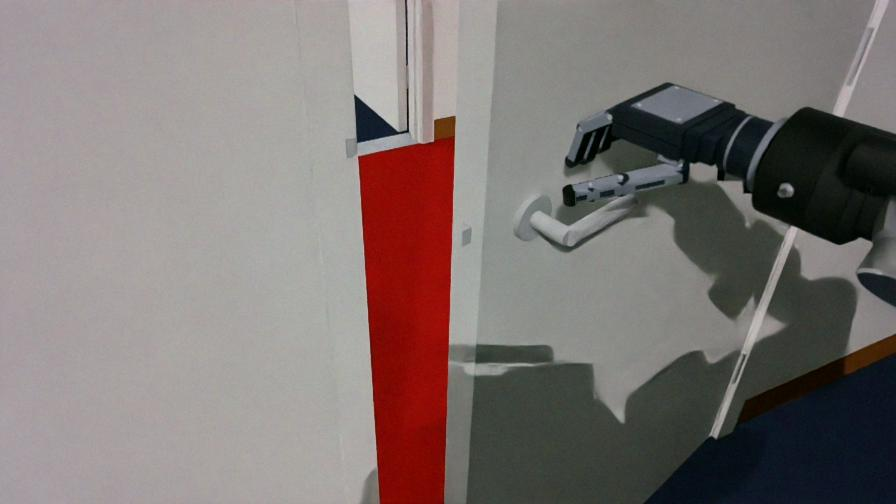

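Call:
move(
  target={"side": "right", "x": 0.18, "y": -0.40, "z": 1.18, "quat_wxyz": [0.5647, -0.5647, 0.4255, -0.4255]},
  min_time_s=1.5,
)

Call:
move(
  target={"side": "right", "x": 0.15, "y": -0.22, "z": 1.25, "quat_wxyz": [0.7071, 0, 0.7071, 0]},
  min_time_s=2.5,
  cameras=["head_camera"],
)

Scene clock: 750.60 s.
Joint torques (N m): left_arm=[-4.07 2.53 2.27 -9.31 0.01 -1.75 -0.16] | right_arm=[-6.39 -13.99 -4.7 3.34 -0.02 -2.38 -0.12]
External joint torques (N m): left_arm=[-0.01 0.31 0.76 0.01 0.17 -0.3 -0.15] | right_arm=[1.28 1.9 0.7 0.07 0.3 -0.35 -0.12]
Wrist force (N): left_arm=[8.9 6.4 6.4] | right_arm=[11.9 12.4 4.5]
Wrist torque (N m): left_arm=[0.48 -1.03 -0.19] | right_arm=[1.10 -2.28 0.63]
Wrist force, peak (N): left_arm=[9.6 7.0 6.6] | right_arm=[13.0 13.0 3.5]
move: done
base_odometry: x=+0.462 y=+0.174 heading=+0.360
lidar_m: 0.57 0.60 0.82 2.29 2.20 1.87 1.95 1.24 3.44 2.27 0.47 0.46
base_status: not commanded
joint_positions: torso_squat_rad=+0.350 torso_shift_rad=+0.000 torso_pitch_rad=+0.000 torso_yaw_rad=+0.000 left_shoulder_pitch_rad=+0.400 left_shoulder_roll_rad=+0.109 left_shoulder_yaw_rad=+0.022 left_elbow_rad=-1.999 left_forearm_roll_rad=-0.038 left_wrist_pitch_rad=+0.792 left_hand_roll_rad=-0.013 right_shoulder_pitch_rad=+0.270 right_shoulder_roll_rad=-2.202 right_shoulder_yaw_rad=+0.791 right_elbow_rad=-2.021 right_forearm_roll_rad=-1.585 right_wrist_pitch_rad=-1.185 right_hand_roll_rad=-0.205 head_pan_rad=-0.500 head_tilt_rad=+0.600 left_hand_little=+1.000 left_hand_ring=+1.000 left_hand_middle=+1.000 left_hand_index=+1.000 left_hand_thumb_turn=+1.000 left_hand_thumb_bend=+1.000 left_hand_force_limit=+0.000 left_hand_speed=-0.800 right_hand_little=+0.000 right_hand_ring=+0.000 right_hand_middle=+0.000 right_hand_index=+0.000 right_hand_thumb_turn=+1.000 right_hand_thumb_bend=+1.000 right_hand_force_limit=-0.400 right_hand_speed=-0.700
joint_status: all done
wheel_motors_off: 0
left_hand_stopped_by: target,target,target,target,target,target
right_hand_stopped_by: target,target,target,target,target,target
left_little_load_n: 0.0
left_ring_load_n: 0.0
left_middle_load_n: 0.5
left_index_load_n: 0.0
left_thumb_bend_load_n: 0.0
left_thumb_turn_load_n: 0.0
right_little_load_n: 0.0
right_ring_load_n: 0.0
right_middle_load_n: 0.0
right_index_load_n: -0.5
right_thumb_bend_load_n: 0.0
right_thumb_turn_load_n: -0.5
motor_effort: left_wheel=+2(3) right_wheel=+2(3)
chest: x=-0.2280 y=+0.0009 z=+1.2475 quat_wxyz=(+1.000, -0.001, +0.000, +0.000)
left_hand: x=+0.1130 y=+0.3088 z=+0.8115 quat_wxyz=(+0.354, -0.654, +0.636, -0.207)
right_hand: x=+0.1801 y=-0.4000 z=+1.1801 quat_wxyz=(+0.565, -0.565, +0.425, -0.425)
right_hand_status: reached (checked arc that bows 20 mm and turns the hand up to 7 deg, planned for 1.5 s): 0 mm and 0.0 deg off.
pictures: none

Scene clock: 753.43 s.
Joint torques (N m): left_arm=[-4.19 2.04 2.3 -9.81 -0.1 -1.49 -0.31] | right_arm=[-6.66 -9.13 -7.02 -4.82 1.55 -1.53 -0.06]
External joint torques (N m): left_arm=[-0.13 -0.17 0.79 -0.49 0.05 -0.05 -0.3] | right_arm=[-1.17 2.74 -0.42 0.18 -0.15 -0.48 -0.02]
Wrist force (N): left_arm=[9.2 6.7 6.4] | right_arm=[17.7 7.5 2.2]
Wrist torque (N m): left_arm=[0.52 -1.05 -0.22] | right_arm=[0.97 -2.62 0.71]
Wrist force, peak (N): left_arm=[9.2 6.9 6.8] | right_arm=[18.7 7.3 3.3]
move: short
base_odometry: x=+0.462 y=+0.174 heading=+0.360
lidar_m: 0.57 0.60 0.82 2.29 2.21 1.88 1.92 1.26 3.44 2.26 0.47 0.46
base_status: not commanded
joint_positions: torso_squat_rad=+0.350 torso_shift_rad=+0.000 torso_pitch_rad=+0.000 torso_yaw_rad=+0.000 left_shoulder_pitch_rad=+0.400 left_shoulder_roll_rad=+0.109 left_shoulder_yaw_rad=+0.022 left_elbow_rad=-1.999 left_forearm_roll_rad=-0.038 left_wrist_pitch_rad=+0.792 left_hand_roll_rad=-0.013 right_shoulder_pitch_rad=+0.176 right_shoulder_roll_rad=-1.609 right_shoulder_yaw_rad=+0.726 right_elbow_rad=-2.617 right_forearm_roll_rad=-2.006 right_wrist_pitch_rad=-1.189 right_hand_roll_rad=-0.546 head_pan_rad=-0.500 head_tilt_rad=+0.600 left_hand_little=+1.000 left_hand_ring=+1.000 left_hand_middle=+1.000 left_hand_index=+1.000 left_hand_thumb_turn=+1.000 left_hand_thumb_bend=+1.000 left_hand_force_limit=+0.000 left_hand_speed=-0.800 right_hand_little=+0.000 right_hand_ring=+0.000 right_hand_middle=+0.000 right_hand_index=+0.000 right_hand_thumb_turn=+1.000 right_hand_thumb_bend=+1.000 right_hand_force_limit=-0.400 right_hand_speed=-0.700
joint_status: all done
wheel_motors_off: 0
left_hand_stopped_by: target,target,target,target,target,target
right_hand_stopped_by: target,target,target,target,target,target
left_little_load_n: 0.0
left_ring_load_n: 0.0
left_middle_load_n: 0.0
left_index_load_n: 0.0
left_thumb_bend_load_n: 0.0
left_thumb_turn_load_n: 0.0
right_little_load_n: 0.0
right_ring_load_n: 0.0
right_middle_load_n: 0.0
right_index_load_n: 0.0
right_thumb_bend_load_n: 0.0
right_thumb_turn_load_n: 0.0
motor_effort: left_wheel=+2(3) right_wheel=+2(3)
chest: x=-0.2280 y=+0.0009 z=+1.2475 quat_wxyz=(+1.000, -0.001, +0.000, +0.000)
left_hand: x=+0.1130 y=+0.3088 z=+0.8115 quat_wxyz=(+0.354, -0.654, +0.636, -0.207)
right_hand: x=+0.1503 y=-0.2203 z=+1.2493 quat_wxyz=(+0.746, -0.023, +0.665, +0.034)
right_hand_status: short (checked arc that bows 26 mm and turns the hand up to 91 deg, as near as the solve gets, planned for 2.5 s): 1 mm and 8.0 deg off. The place is met; only the turn is off.
head_camera: T_world_to_cam=[[-0.4462, -0.89457, 0.02552, -0.13883], [-0.54231, 0.24759, -0.80287, 1.10833], [0.7119, -0.37208, -0.59561, 0.95191]] pos_world=[-0.13855, -0.04442, 1.46036]

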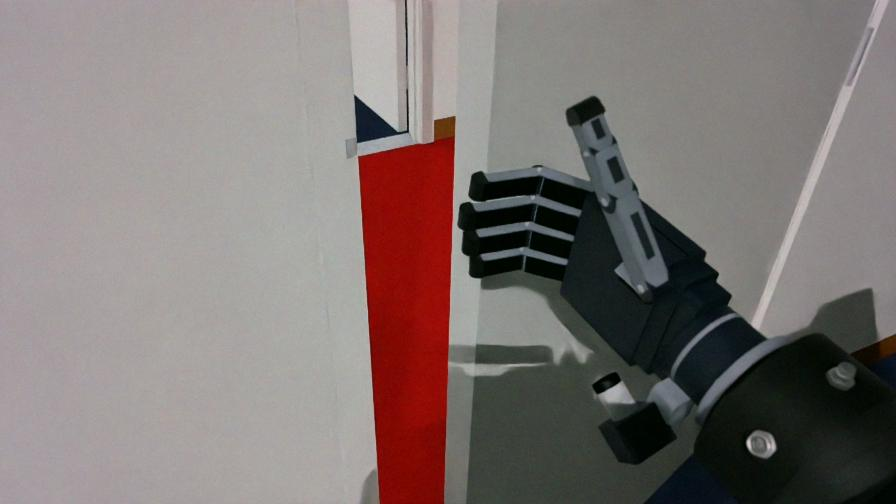

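Call:
move(
  base={"x_m_s": -0.15, "for_s": 1.2},
)

Call:
move(
  joints={"right_shoulder_pitch_rad": -0.2, "right_shoulder_roll_rad": -0.2, "right_shoulder_yaw_rad": 0, "right_elbow_rad": -2.2, "right_forearm_roll_rad": 0, "right_wrist_pitch_rad": 0.85, "right_hand_roll_rad": -1.57, "right_hand_index": 1, "right_hand_middle": 1, "right_hand_ring": 1, "right_hand_little": 1},
  min_time_s=3,
  cameras=["head_camera"],
)

Scene clock: 781.37 s.
Joint torques (N m): left_arm=[-4.58 2.03 2.25 -9.42 -0.09 -1.76 -0.16] | right_arm=[-6.27 -9.34 -7.38 -4.39 1.64 -1.48 -0.01]
External joint torques (N m): left_arm=[-0.52 -0.19 0.74 -0.1 0.07 -0.31 -0.16] | right_arm=[-0.78 2.53 -0.77 0.61 -0.06 -0.44 0.03]
Wrist force (N): left_arm=[8.9 6.7 6.1] | right_arm=[17.6 6.7 3.9]
Wrist torque (N m): left_arm=[0.56 -1.04 -0.20] | right_arm=[0.75 -2.65 0.61]
Wrist force, peak (N): left_arm=[9.5 7.1 6.5] | right_arm=[18.7 7.4 3.7]
move: done
base_odometry: x=+0.294 y=+0.111 heading=+0.360
lidar_m: 0.75 0.79 1.07 2.97 2.10 1.70 1.92 1.09 3.18 3.00 0.83 0.60
base_status: done (sent for 1.2 of 1.2 s)
joint_positions: torso_squat_rad=+0.350 torso_shift_rad=+0.000 torso_pitch_rad=+0.000 torso_yaw_rad=+0.000 left_shoulder_pitch_rad=+0.400 left_shoulder_roll_rad=+0.109 left_shoulder_yaw_rad=+0.022 left_elbow_rad=-1.999 left_forearm_roll_rad=-0.038 left_wrist_pitch_rad=+0.792 left_hand_roll_rad=-0.013 right_shoulder_pitch_rad=+0.176 right_shoulder_roll_rad=-1.609 right_shoulder_yaw_rad=+0.726 right_elbow_rad=-2.617 right_forearm_roll_rad=-2.006 right_wrist_pitch_rad=-1.189 right_hand_roll_rad=-0.546 head_pan_rad=-0.500 head_tilt_rad=+0.600 left_hand_little=+1.000 left_hand_ring=+1.000 left_hand_middle=+1.000 left_hand_index=+1.000 left_hand_thumb_turn=+1.000 left_hand_thumb_bend=+1.000 left_hand_force_limit=+0.000 left_hand_speed=-0.800 right_hand_little=+0.000 right_hand_ring=+0.000 right_hand_middle=+0.000 right_hand_index=+0.000 right_hand_thumb_turn=+1.000 right_hand_thumb_bend=+1.000 right_hand_force_limit=-0.400 right_hand_speed=-0.700
joint_status: not commanded
wheel_motors_off: 0
left_hand_stopped_by: target,target,target,target,target,target
right_hand_stopped_by: target,target,target,target,target,target
left_little_load_n: 0.0
left_ring_load_n: -0.5
left_middle_load_n: 0.0
left_index_load_n: 0.0
left_thumb_bend_load_n: 0.0
left_thumb_turn_load_n: 0.0
right_little_load_n: 0.0
right_ring_load_n: 0.0
right_middle_load_n: 0.0
right_index_load_n: 0.0
right_thumb_bend_load_n: 0.0
right_thumb_turn_load_n: 0.0
motor_effort: left_wheel=+1(21) right_wheel=+0(22)
chest: x=-0.2280 y=+0.0009 z=+1.2475 quat_wxyz=(+1.000, -0.001, +0.000, +0.000)
left_hand: x=+0.1129 y=+0.3088 z=+0.8115 quat_wxyz=(+0.354, -0.654, +0.636, -0.207)
right_hand: x=+0.1503 y=-0.2203 z=+1.2494 quat_wxyz=(+0.746, -0.023, +0.665, +0.034)
pictures: none

Scene clock: 784.67 s.
Joint torques (N m): left_arm=[-3.7 2.5 2.13 -9.25 -0.08 -1.75 0.04] | right_arm=[-13.62 -2.27 -3.23 -7.33 0.38 -2.35 0]
External joint torques (N m): left_arm=[0.36 0.29 0.62 0.07 0.08 -0.3 0.04] | right_arm=[-0.56 1.2 -1.02 1.25 -0.05 -0.31 0.02]
Wrist force (N): left_arm=[9.0 6.9 6.1] | right_arm=[17.0 7.9 4.1]
Wrist torque (N m): left_arm=[0.57 -1.02 -0.24] | right_arm=[0.81 -2.57 0.68]
Wrist force, peak (N): left_arm=[9.3 6.9 6.4] | right_arm=[19.3 6.6 3.0]
move: done
base_odometry: x=+0.294 y=+0.111 heading=+0.360
lidar_m: 0.75 0.78 1.08 2.98 2.11 1.70 1.92 1.09 3.17 3.01 0.83 0.61
base_status: not commanded
joint_positions: torso_squat_rad=+0.350 torso_shift_rad=+0.000 torso_pitch_rad=+0.000 torso_yaw_rad=+0.000 left_shoulder_pitch_rad=+0.400 left_shoulder_roll_rad=+0.109 left_shoulder_yaw_rad=+0.022 left_elbow_rad=-1.999 left_forearm_roll_rad=-0.038 left_wrist_pitch_rad=+0.792 left_hand_roll_rad=-0.013 right_shoulder_pitch_rad=-0.200 right_shoulder_roll_rad=-0.200 right_shoulder_yaw_rad=+0.000 right_elbow_rad=-2.200 right_forearm_roll_rad=+0.000 right_wrist_pitch_rad=+0.850 right_hand_roll_rad=-1.570 head_pan_rad=-0.500 head_tilt_rad=+0.600 left_hand_little=+1.000 left_hand_ring=+1.000 left_hand_middle=+1.000 left_hand_index=+1.000 left_hand_thumb_turn=+1.000 left_hand_thumb_bend=+1.000 left_hand_force_limit=+0.000 left_hand_speed=-0.800 right_hand_little=+1.000 right_hand_ring=+1.000 right_hand_middle=+1.000 right_hand_index=+1.000 right_hand_thumb_turn=+1.000 right_hand_thumb_bend=+1.000 right_hand_force_limit=-0.400 right_hand_speed=-0.700
joint_status: all done
wheel_motors_off: 0
left_hand_stopped_by: target,target,target,target,target,target
right_hand_stopped_by: target,target,target,target,target,target
left_little_load_n: 0.0
left_ring_load_n: 0.0
left_middle_load_n: 0.0
left_index_load_n: 0.0
left_thumb_bend_load_n: 0.0
left_thumb_turn_load_n: 0.0
right_little_load_n: 0.0
right_ring_load_n: 0.0
right_middle_load_n: 0.0
right_index_load_n: 0.0
right_thumb_bend_load_n: 0.0
right_thumb_turn_load_n: -0.5
motor_effort: left_wheel=+2(4) right_wheel=+0(2)
chest: x=-0.2280 y=+0.0009 z=+1.2475 quat_wxyz=(+1.000, -0.001, +0.000, +0.000)
left_hand: x=+0.1129 y=+0.3088 z=+0.8115 quat_wxyz=(+0.354, -0.654, +0.636, -0.207)
right_hand: x=+0.3280 y=-0.1587 z=+1.2410 quat_wxyz=(+0.694, -0.082, +0.712, -0.063)
head_camera: T_world_to_cam=[[-0.44623, -0.89456, 0.02549, -0.13883], [-0.54224, 0.2476, -0.80292, 1.10836], [0.71194, -0.3721, -0.59555, 0.95189]] pos_world=[-0.13865, -0.04442, 1.46036]

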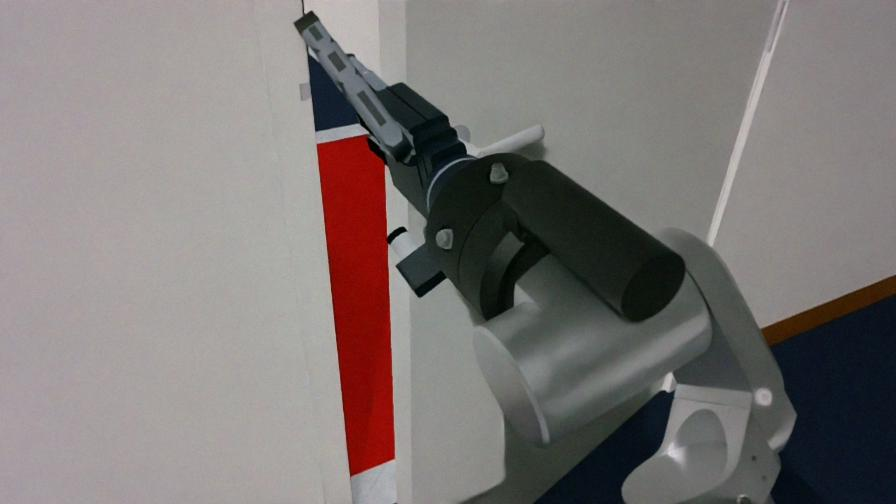

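Call:
move(
  base={"x_m_s": 0.1, "for_s": 1.5},
)

Call:
move(
  target={"side": "right", "x": 0.41, "y": -0.20, "z": 1.25, "quat_wxyz": [0.701, 0.0923, 0.701, -0.0923]},
  min_time_s=1.2,
  cameras=["head_camera"],
)

Scene clock: 820.57 s.
Joint torques (N m): left_arm=[-4.35 2.18 2.87 -9.53 0.13 -1.67 -0.28] | right_arm=[-13.23 -1.97 -3.06 -7.49 0.57 -2.54 -0.02]
External joint torques (N m): left_arm=[-0.3 -0.03 1.36 -0.21 0.28 -0.22 -0.28] | right_arm=[-0.18 1.49 -0.85 1.09 0.14 -0.5 0]
Wrist force (N): left_arm=[9.0 7.1 6.5] | right_arm=[17.0 8.1 4.0]
Wrist torque (N m): left_arm=[0.57 -0.99 -0.22] | right_arm=[0.90 -2.49 0.70]
Wrist force, peak (N): left_arm=[9.7 6.7 6.8] | right_arm=[18.2 8.4 4.5]
move: done
base_odometry: x=+0.434 y=+0.163 heading=+0.359
lidar_m: 0.60 0.63 0.86 2.40 2.19 1.83 1.94 1.21 3.39 2.41 0.53 0.49
base_status: done (sent for 1.5 of 1.5 s)
joint_positions: torso_squat_rad=+0.350 torso_shift_rad=+0.000 torso_pitch_rad=+0.000 torso_yaw_rad=+0.000 left_shoulder_pitch_rad=+0.400 left_shoulder_roll_rad=+0.109 left_shoulder_yaw_rad=+0.022 left_elbow_rad=-1.999 left_forearm_roll_rad=-0.038 left_wrist_pitch_rad=+0.792 left_hand_roll_rad=-0.013 right_shoulder_pitch_rad=-0.200 right_shoulder_roll_rad=-0.200 right_shoulder_yaw_rad=+0.000 right_elbow_rad=-2.200 right_forearm_roll_rad=+0.000 right_wrist_pitch_rad=+0.850 right_hand_roll_rad=-1.570 head_pan_rad=-0.500 head_tilt_rad=+0.600 left_hand_little=+1.000 left_hand_ring=+1.000 left_hand_middle=+1.000 left_hand_index=+1.000 left_hand_thumb_turn=+1.000 left_hand_thumb_bend=+1.000 left_hand_force_limit=+0.000 left_hand_speed=-0.800 right_hand_little=+1.000 right_hand_ring=+1.000 right_hand_middle=+1.000 right_hand_index=+1.000 right_hand_thumb_turn=+1.000 right_hand_thumb_bend=+1.000 right_hand_force_limit=-0.400 right_hand_speed=-0.700
joint_status: not commanded
wheel_motors_off: 0
left_hand_stopped_by: target,target,target,target,target,target
right_hand_stopped_by: target,target,target,target,target,target
left_little_load_n: 0.0
left_ring_load_n: 0.0
left_middle_load_n: 0.0
left_index_load_n: -0.5
left_thumb_bend_load_n: 0.0
left_thumb_turn_load_n: 0.0
right_little_load_n: 0.0
right_ring_load_n: 0.0
right_middle_load_n: 0.0
right_index_load_n: 0.0
right_thumb_bend_load_n: 0.0
right_thumb_turn_load_n: 0.0
motor_effort: left_wheel=+0(15) right_wheel=+3(23)
chest: x=-0.2279 y=+0.0009 z=+1.2475 quat_wxyz=(+1.000, -0.001, +0.000, +0.000)
left_hand: x=+0.1130 y=+0.3088 z=+0.8115 quat_wxyz=(+0.354, -0.654, +0.636, -0.207)
right_hand: x=+0.3282 y=-0.1586 z=+1.2410 quat_wxyz=(+0.694, -0.082, +0.712, -0.063)
pictures: none

Scene clock: 822.10 s.
Joint torques (N m): left_arm=[-3.93 2.23 2.45 -9.54 -0.13 -1.74 0.06] | right_arm=[-16.61 -0.97 -0.92 -7.85 0.77 -2.46 0.32]
External joint torques (N m): left_arm=[0.13 0.02 0.95 -0.23 0.03 -0.3 0.06] | right_arm=[0.31 1.17 -1.22 1.46 0.1 -0.56 0.35]
Wrist force (N): left_arm=[8.2 6.2 6.0] | right_arm=[17.9 6.4 3.6]
Wrist torque (N m): left_arm=[0.45 -0.93 -0.24] | right_arm=[0.73 -2.66 0.69]
Wrist force, peak (N): left_arm=[9.1 6.7 6.9] | right_arm=[19.1 7.1 3.9]
move: done
base_odometry: x=+0.434 y=+0.163 heading=+0.359
lidar_m: 0.61 0.63 0.86 2.40 2.20 1.84 1.94 1.21 3.40 2.42 0.54 0.48
base_status: not commanded
joint_positions: torso_squat_rad=+0.350 torso_shift_rad=+0.000 torso_pitch_rad=+0.000 torso_yaw_rad=+0.000 left_shoulder_pitch_rad=+0.400 left_shoulder_roll_rad=+0.109 left_shoulder_yaw_rad=+0.022 left_elbow_rad=-1.999 left_forearm_roll_rad=-0.038 left_wrist_pitch_rad=+0.792 left_hand_roll_rad=-0.013 right_shoulder_pitch_rad=-0.426 right_shoulder_roll_rad=+0.000 right_shoulder_yaw_rad=-0.055 right_elbow_rad=-1.838 right_forearm_roll_rad=+0.531 right_wrist_pitch_rad=+0.743 right_hand_roll_rad=-1.987 head_pan_rad=-0.500 head_tilt_rad=+0.600 left_hand_little=+1.000 left_hand_ring=+1.000 left_hand_middle=+1.000 left_hand_index=+1.000 left_hand_thumb_turn=+1.000 left_hand_thumb_bend=+1.000 left_hand_force_limit=+0.000 left_hand_speed=-0.800 right_hand_little=+1.000 right_hand_ring=+1.000 right_hand_middle=+1.000 right_hand_index=+1.000 right_hand_thumb_turn=+1.000 right_hand_thumb_bend=+1.000 right_hand_force_limit=-0.400 right_hand_speed=-0.700
joint_status: all done
wheel_motors_off: 0
left_hand_stopped_by: target,target,target,target,target,target
right_hand_stopped_by: target,target,target,target,target,target
left_little_load_n: 0.0
left_ring_load_n: 0.0
left_middle_load_n: 0.0
left_index_load_n: 0.0
left_thumb_bend_load_n: 0.0
left_thumb_turn_load_n: 0.0
right_little_load_n: 0.0
right_ring_load_n: 0.0
right_middle_load_n: 0.0
right_index_load_n: 0.0
right_thumb_bend_load_n: 0.0
right_thumb_turn_load_n: 0.0
motor_effort: left_wheel=-2(2) right_wheel=+3(4)
chest: x=-0.2280 y=+0.0009 z=+1.2475 quat_wxyz=(+1.000, -0.001, +0.000, +0.000)
left_hand: x=+0.1130 y=+0.3088 z=+0.8115 quat_wxyz=(+0.354, -0.654, +0.636, -0.207)
right_hand: x=+0.4098 y=-0.1999 z=+1.2503 quat_wxyz=(+0.701, +0.091, +0.701, -0.091)
right_hand_status: reached (checked arc that bows 16 mm and turns the hand up to 20 deg, planned for 1.2 s): 0 mm and 0.2 deg off.
head_camera: T_world_to_cam=[[-0.4462, -0.89457, 0.02552, -0.13883], [-0.54231, 0.24759, -0.80287, 1.10833], [0.7119, -0.37208, -0.59561, 0.95191]] pos_world=[-0.13855, -0.04442, 1.46036]

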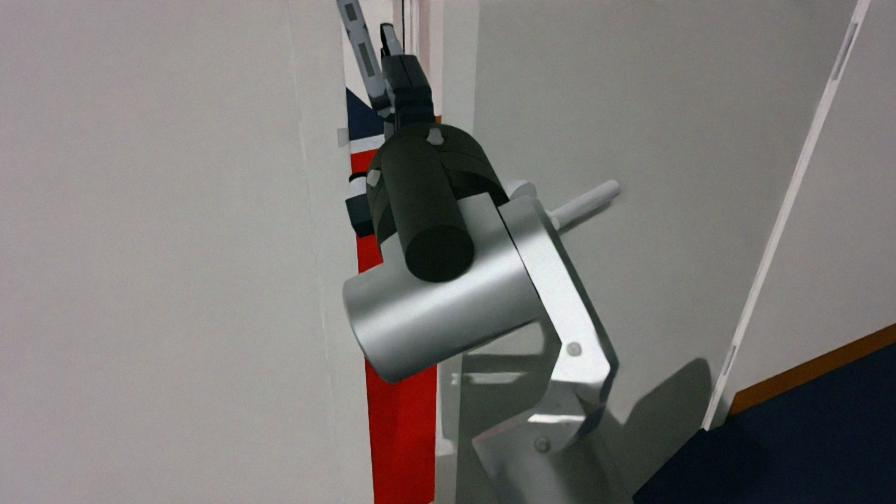

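Call:
move(
  target={"side": "right", "x": 0.49, "y": -0.247, "z": 1.25, "quat_wxyz": [0.683, 0.183, 0.683, -0.183]},
  min_time_s=1.5,
  cameras=["head_camera"],
)

Scene clock: 828.73 s.
Joint torques (N m): left_arm=[-4.54 2.12 2.43 -9.46 -0.12 -1.53 0] | right_arm=[-21.8 -4.54 -0.05 -8.16 1.14 -1.4 0.07]
External joint torques (N m): left_arm=[-0.49 -0.09 0.92 -0.14 0.03 -0.09 0] | right_arm=[0.07 -0.02 -1.11 1.64 -0.03 -0.12 0.1]
Wrist force (N): left_arm=[8.8 6.3 6.3] | right_arm=[17.1 7.0 4.1]
Wrist torque (N m): left_arm=[0.44 -0.99 -0.23] | right_arm=[0.78 -2.59 0.67]
Wrist force, peak (N): left_arm=[8.9 7.2 6.9] | right_arm=[19.0 6.7 4.5]
move: done
base_odometry: x=+0.434 y=+0.163 heading=+0.359
lidar_m: 0.60 0.63 0.87 2.40 2.18 1.85 1.93 1.21 3.39 2.41 0.53 0.48
base_status: not commanded
joint_positions: torso_squat_rad=+0.350 torso_shift_rad=+0.000 torso_pitch_rad=+0.000 torso_yaw_rad=+0.000 left_shoulder_pitch_rad=+0.400 left_shoulder_roll_rad=+0.109 left_shoulder_yaw_rad=+0.022 left_elbow_rad=-1.999 left_forearm_roll_rad=-0.038 left_wrist_pitch_rad=+0.792 left_hand_roll_rad=-0.013 right_shoulder_pitch_rad=-0.770 right_shoulder_roll_rad=-0.002 right_shoulder_yaw_rad=-0.152 right_elbow_rad=-1.283 right_forearm_roll_rad=+1.060 right_wrist_pitch_rad=+0.758 right_hand_roll_rad=-2.477 head_pan_rad=-0.500 head_tilt_rad=+0.600 left_hand_little=+1.000 left_hand_ring=+1.000 left_hand_middle=+1.000 left_hand_index=+1.000 left_hand_thumb_turn=+1.000 left_hand_thumb_bend=+1.000 left_hand_force_limit=+0.000 left_hand_speed=-0.800 right_hand_little=+1.000 right_hand_ring=+1.000 right_hand_middle=+1.000 right_hand_index=+1.000 right_hand_thumb_turn=+1.000 right_hand_thumb_bend=+1.000 right_hand_force_limit=-0.400 right_hand_speed=-0.700
joint_status: all done
wheel_motors_off: 0
left_hand_stopped_by: target,target,target,target,target,target
right_hand_stopped_by: target,target,target,target,target,target
left_little_load_n: 0.0
left_ring_load_n: -0.5
left_middle_load_n: 0.0
left_index_load_n: 0.0
left_thumb_bend_load_n: 0.0
left_thumb_turn_load_n: 0.0
right_little_load_n: 0.0
right_ring_load_n: 0.0
right_middle_load_n: 0.0
right_index_load_n: 0.0
right_thumb_bend_load_n: 0.0
right_thumb_turn_load_n: 0.0
motor_effort: left_wheel=+0(2) right_wheel=+3(4)
chest: x=-0.2280 y=+0.0009 z=+1.2475 quat_wxyz=(+1.000, -0.001, +0.000, +0.000)
left_hand: x=+0.1130 y=+0.3088 z=+0.8115 quat_wxyz=(+0.354, -0.654, +0.636, -0.207)
right_hand: x=+0.4897 y=-0.2464 z=+1.2503 quat_wxyz=(+0.682, +0.180, +0.685, -0.181)
right_hand_status: reached (checked arc that bows 27 mm and turns the hand up to 15 deg, planned for 1.5 s): 1 mm and 0.4 deg off.
head_camera: T_world_to_cam=[[-0.4462, -0.89457, 0.02552, -0.13883], [-0.54231, 0.24759, -0.80287, 1.10833], [0.7119, -0.37208, -0.59561, 0.95191]] pos_world=[-0.13855, -0.04442, 1.46036]

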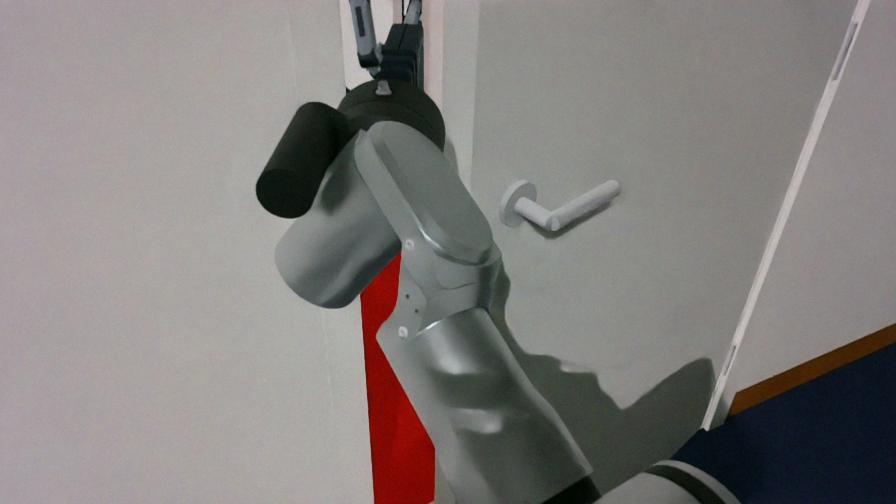

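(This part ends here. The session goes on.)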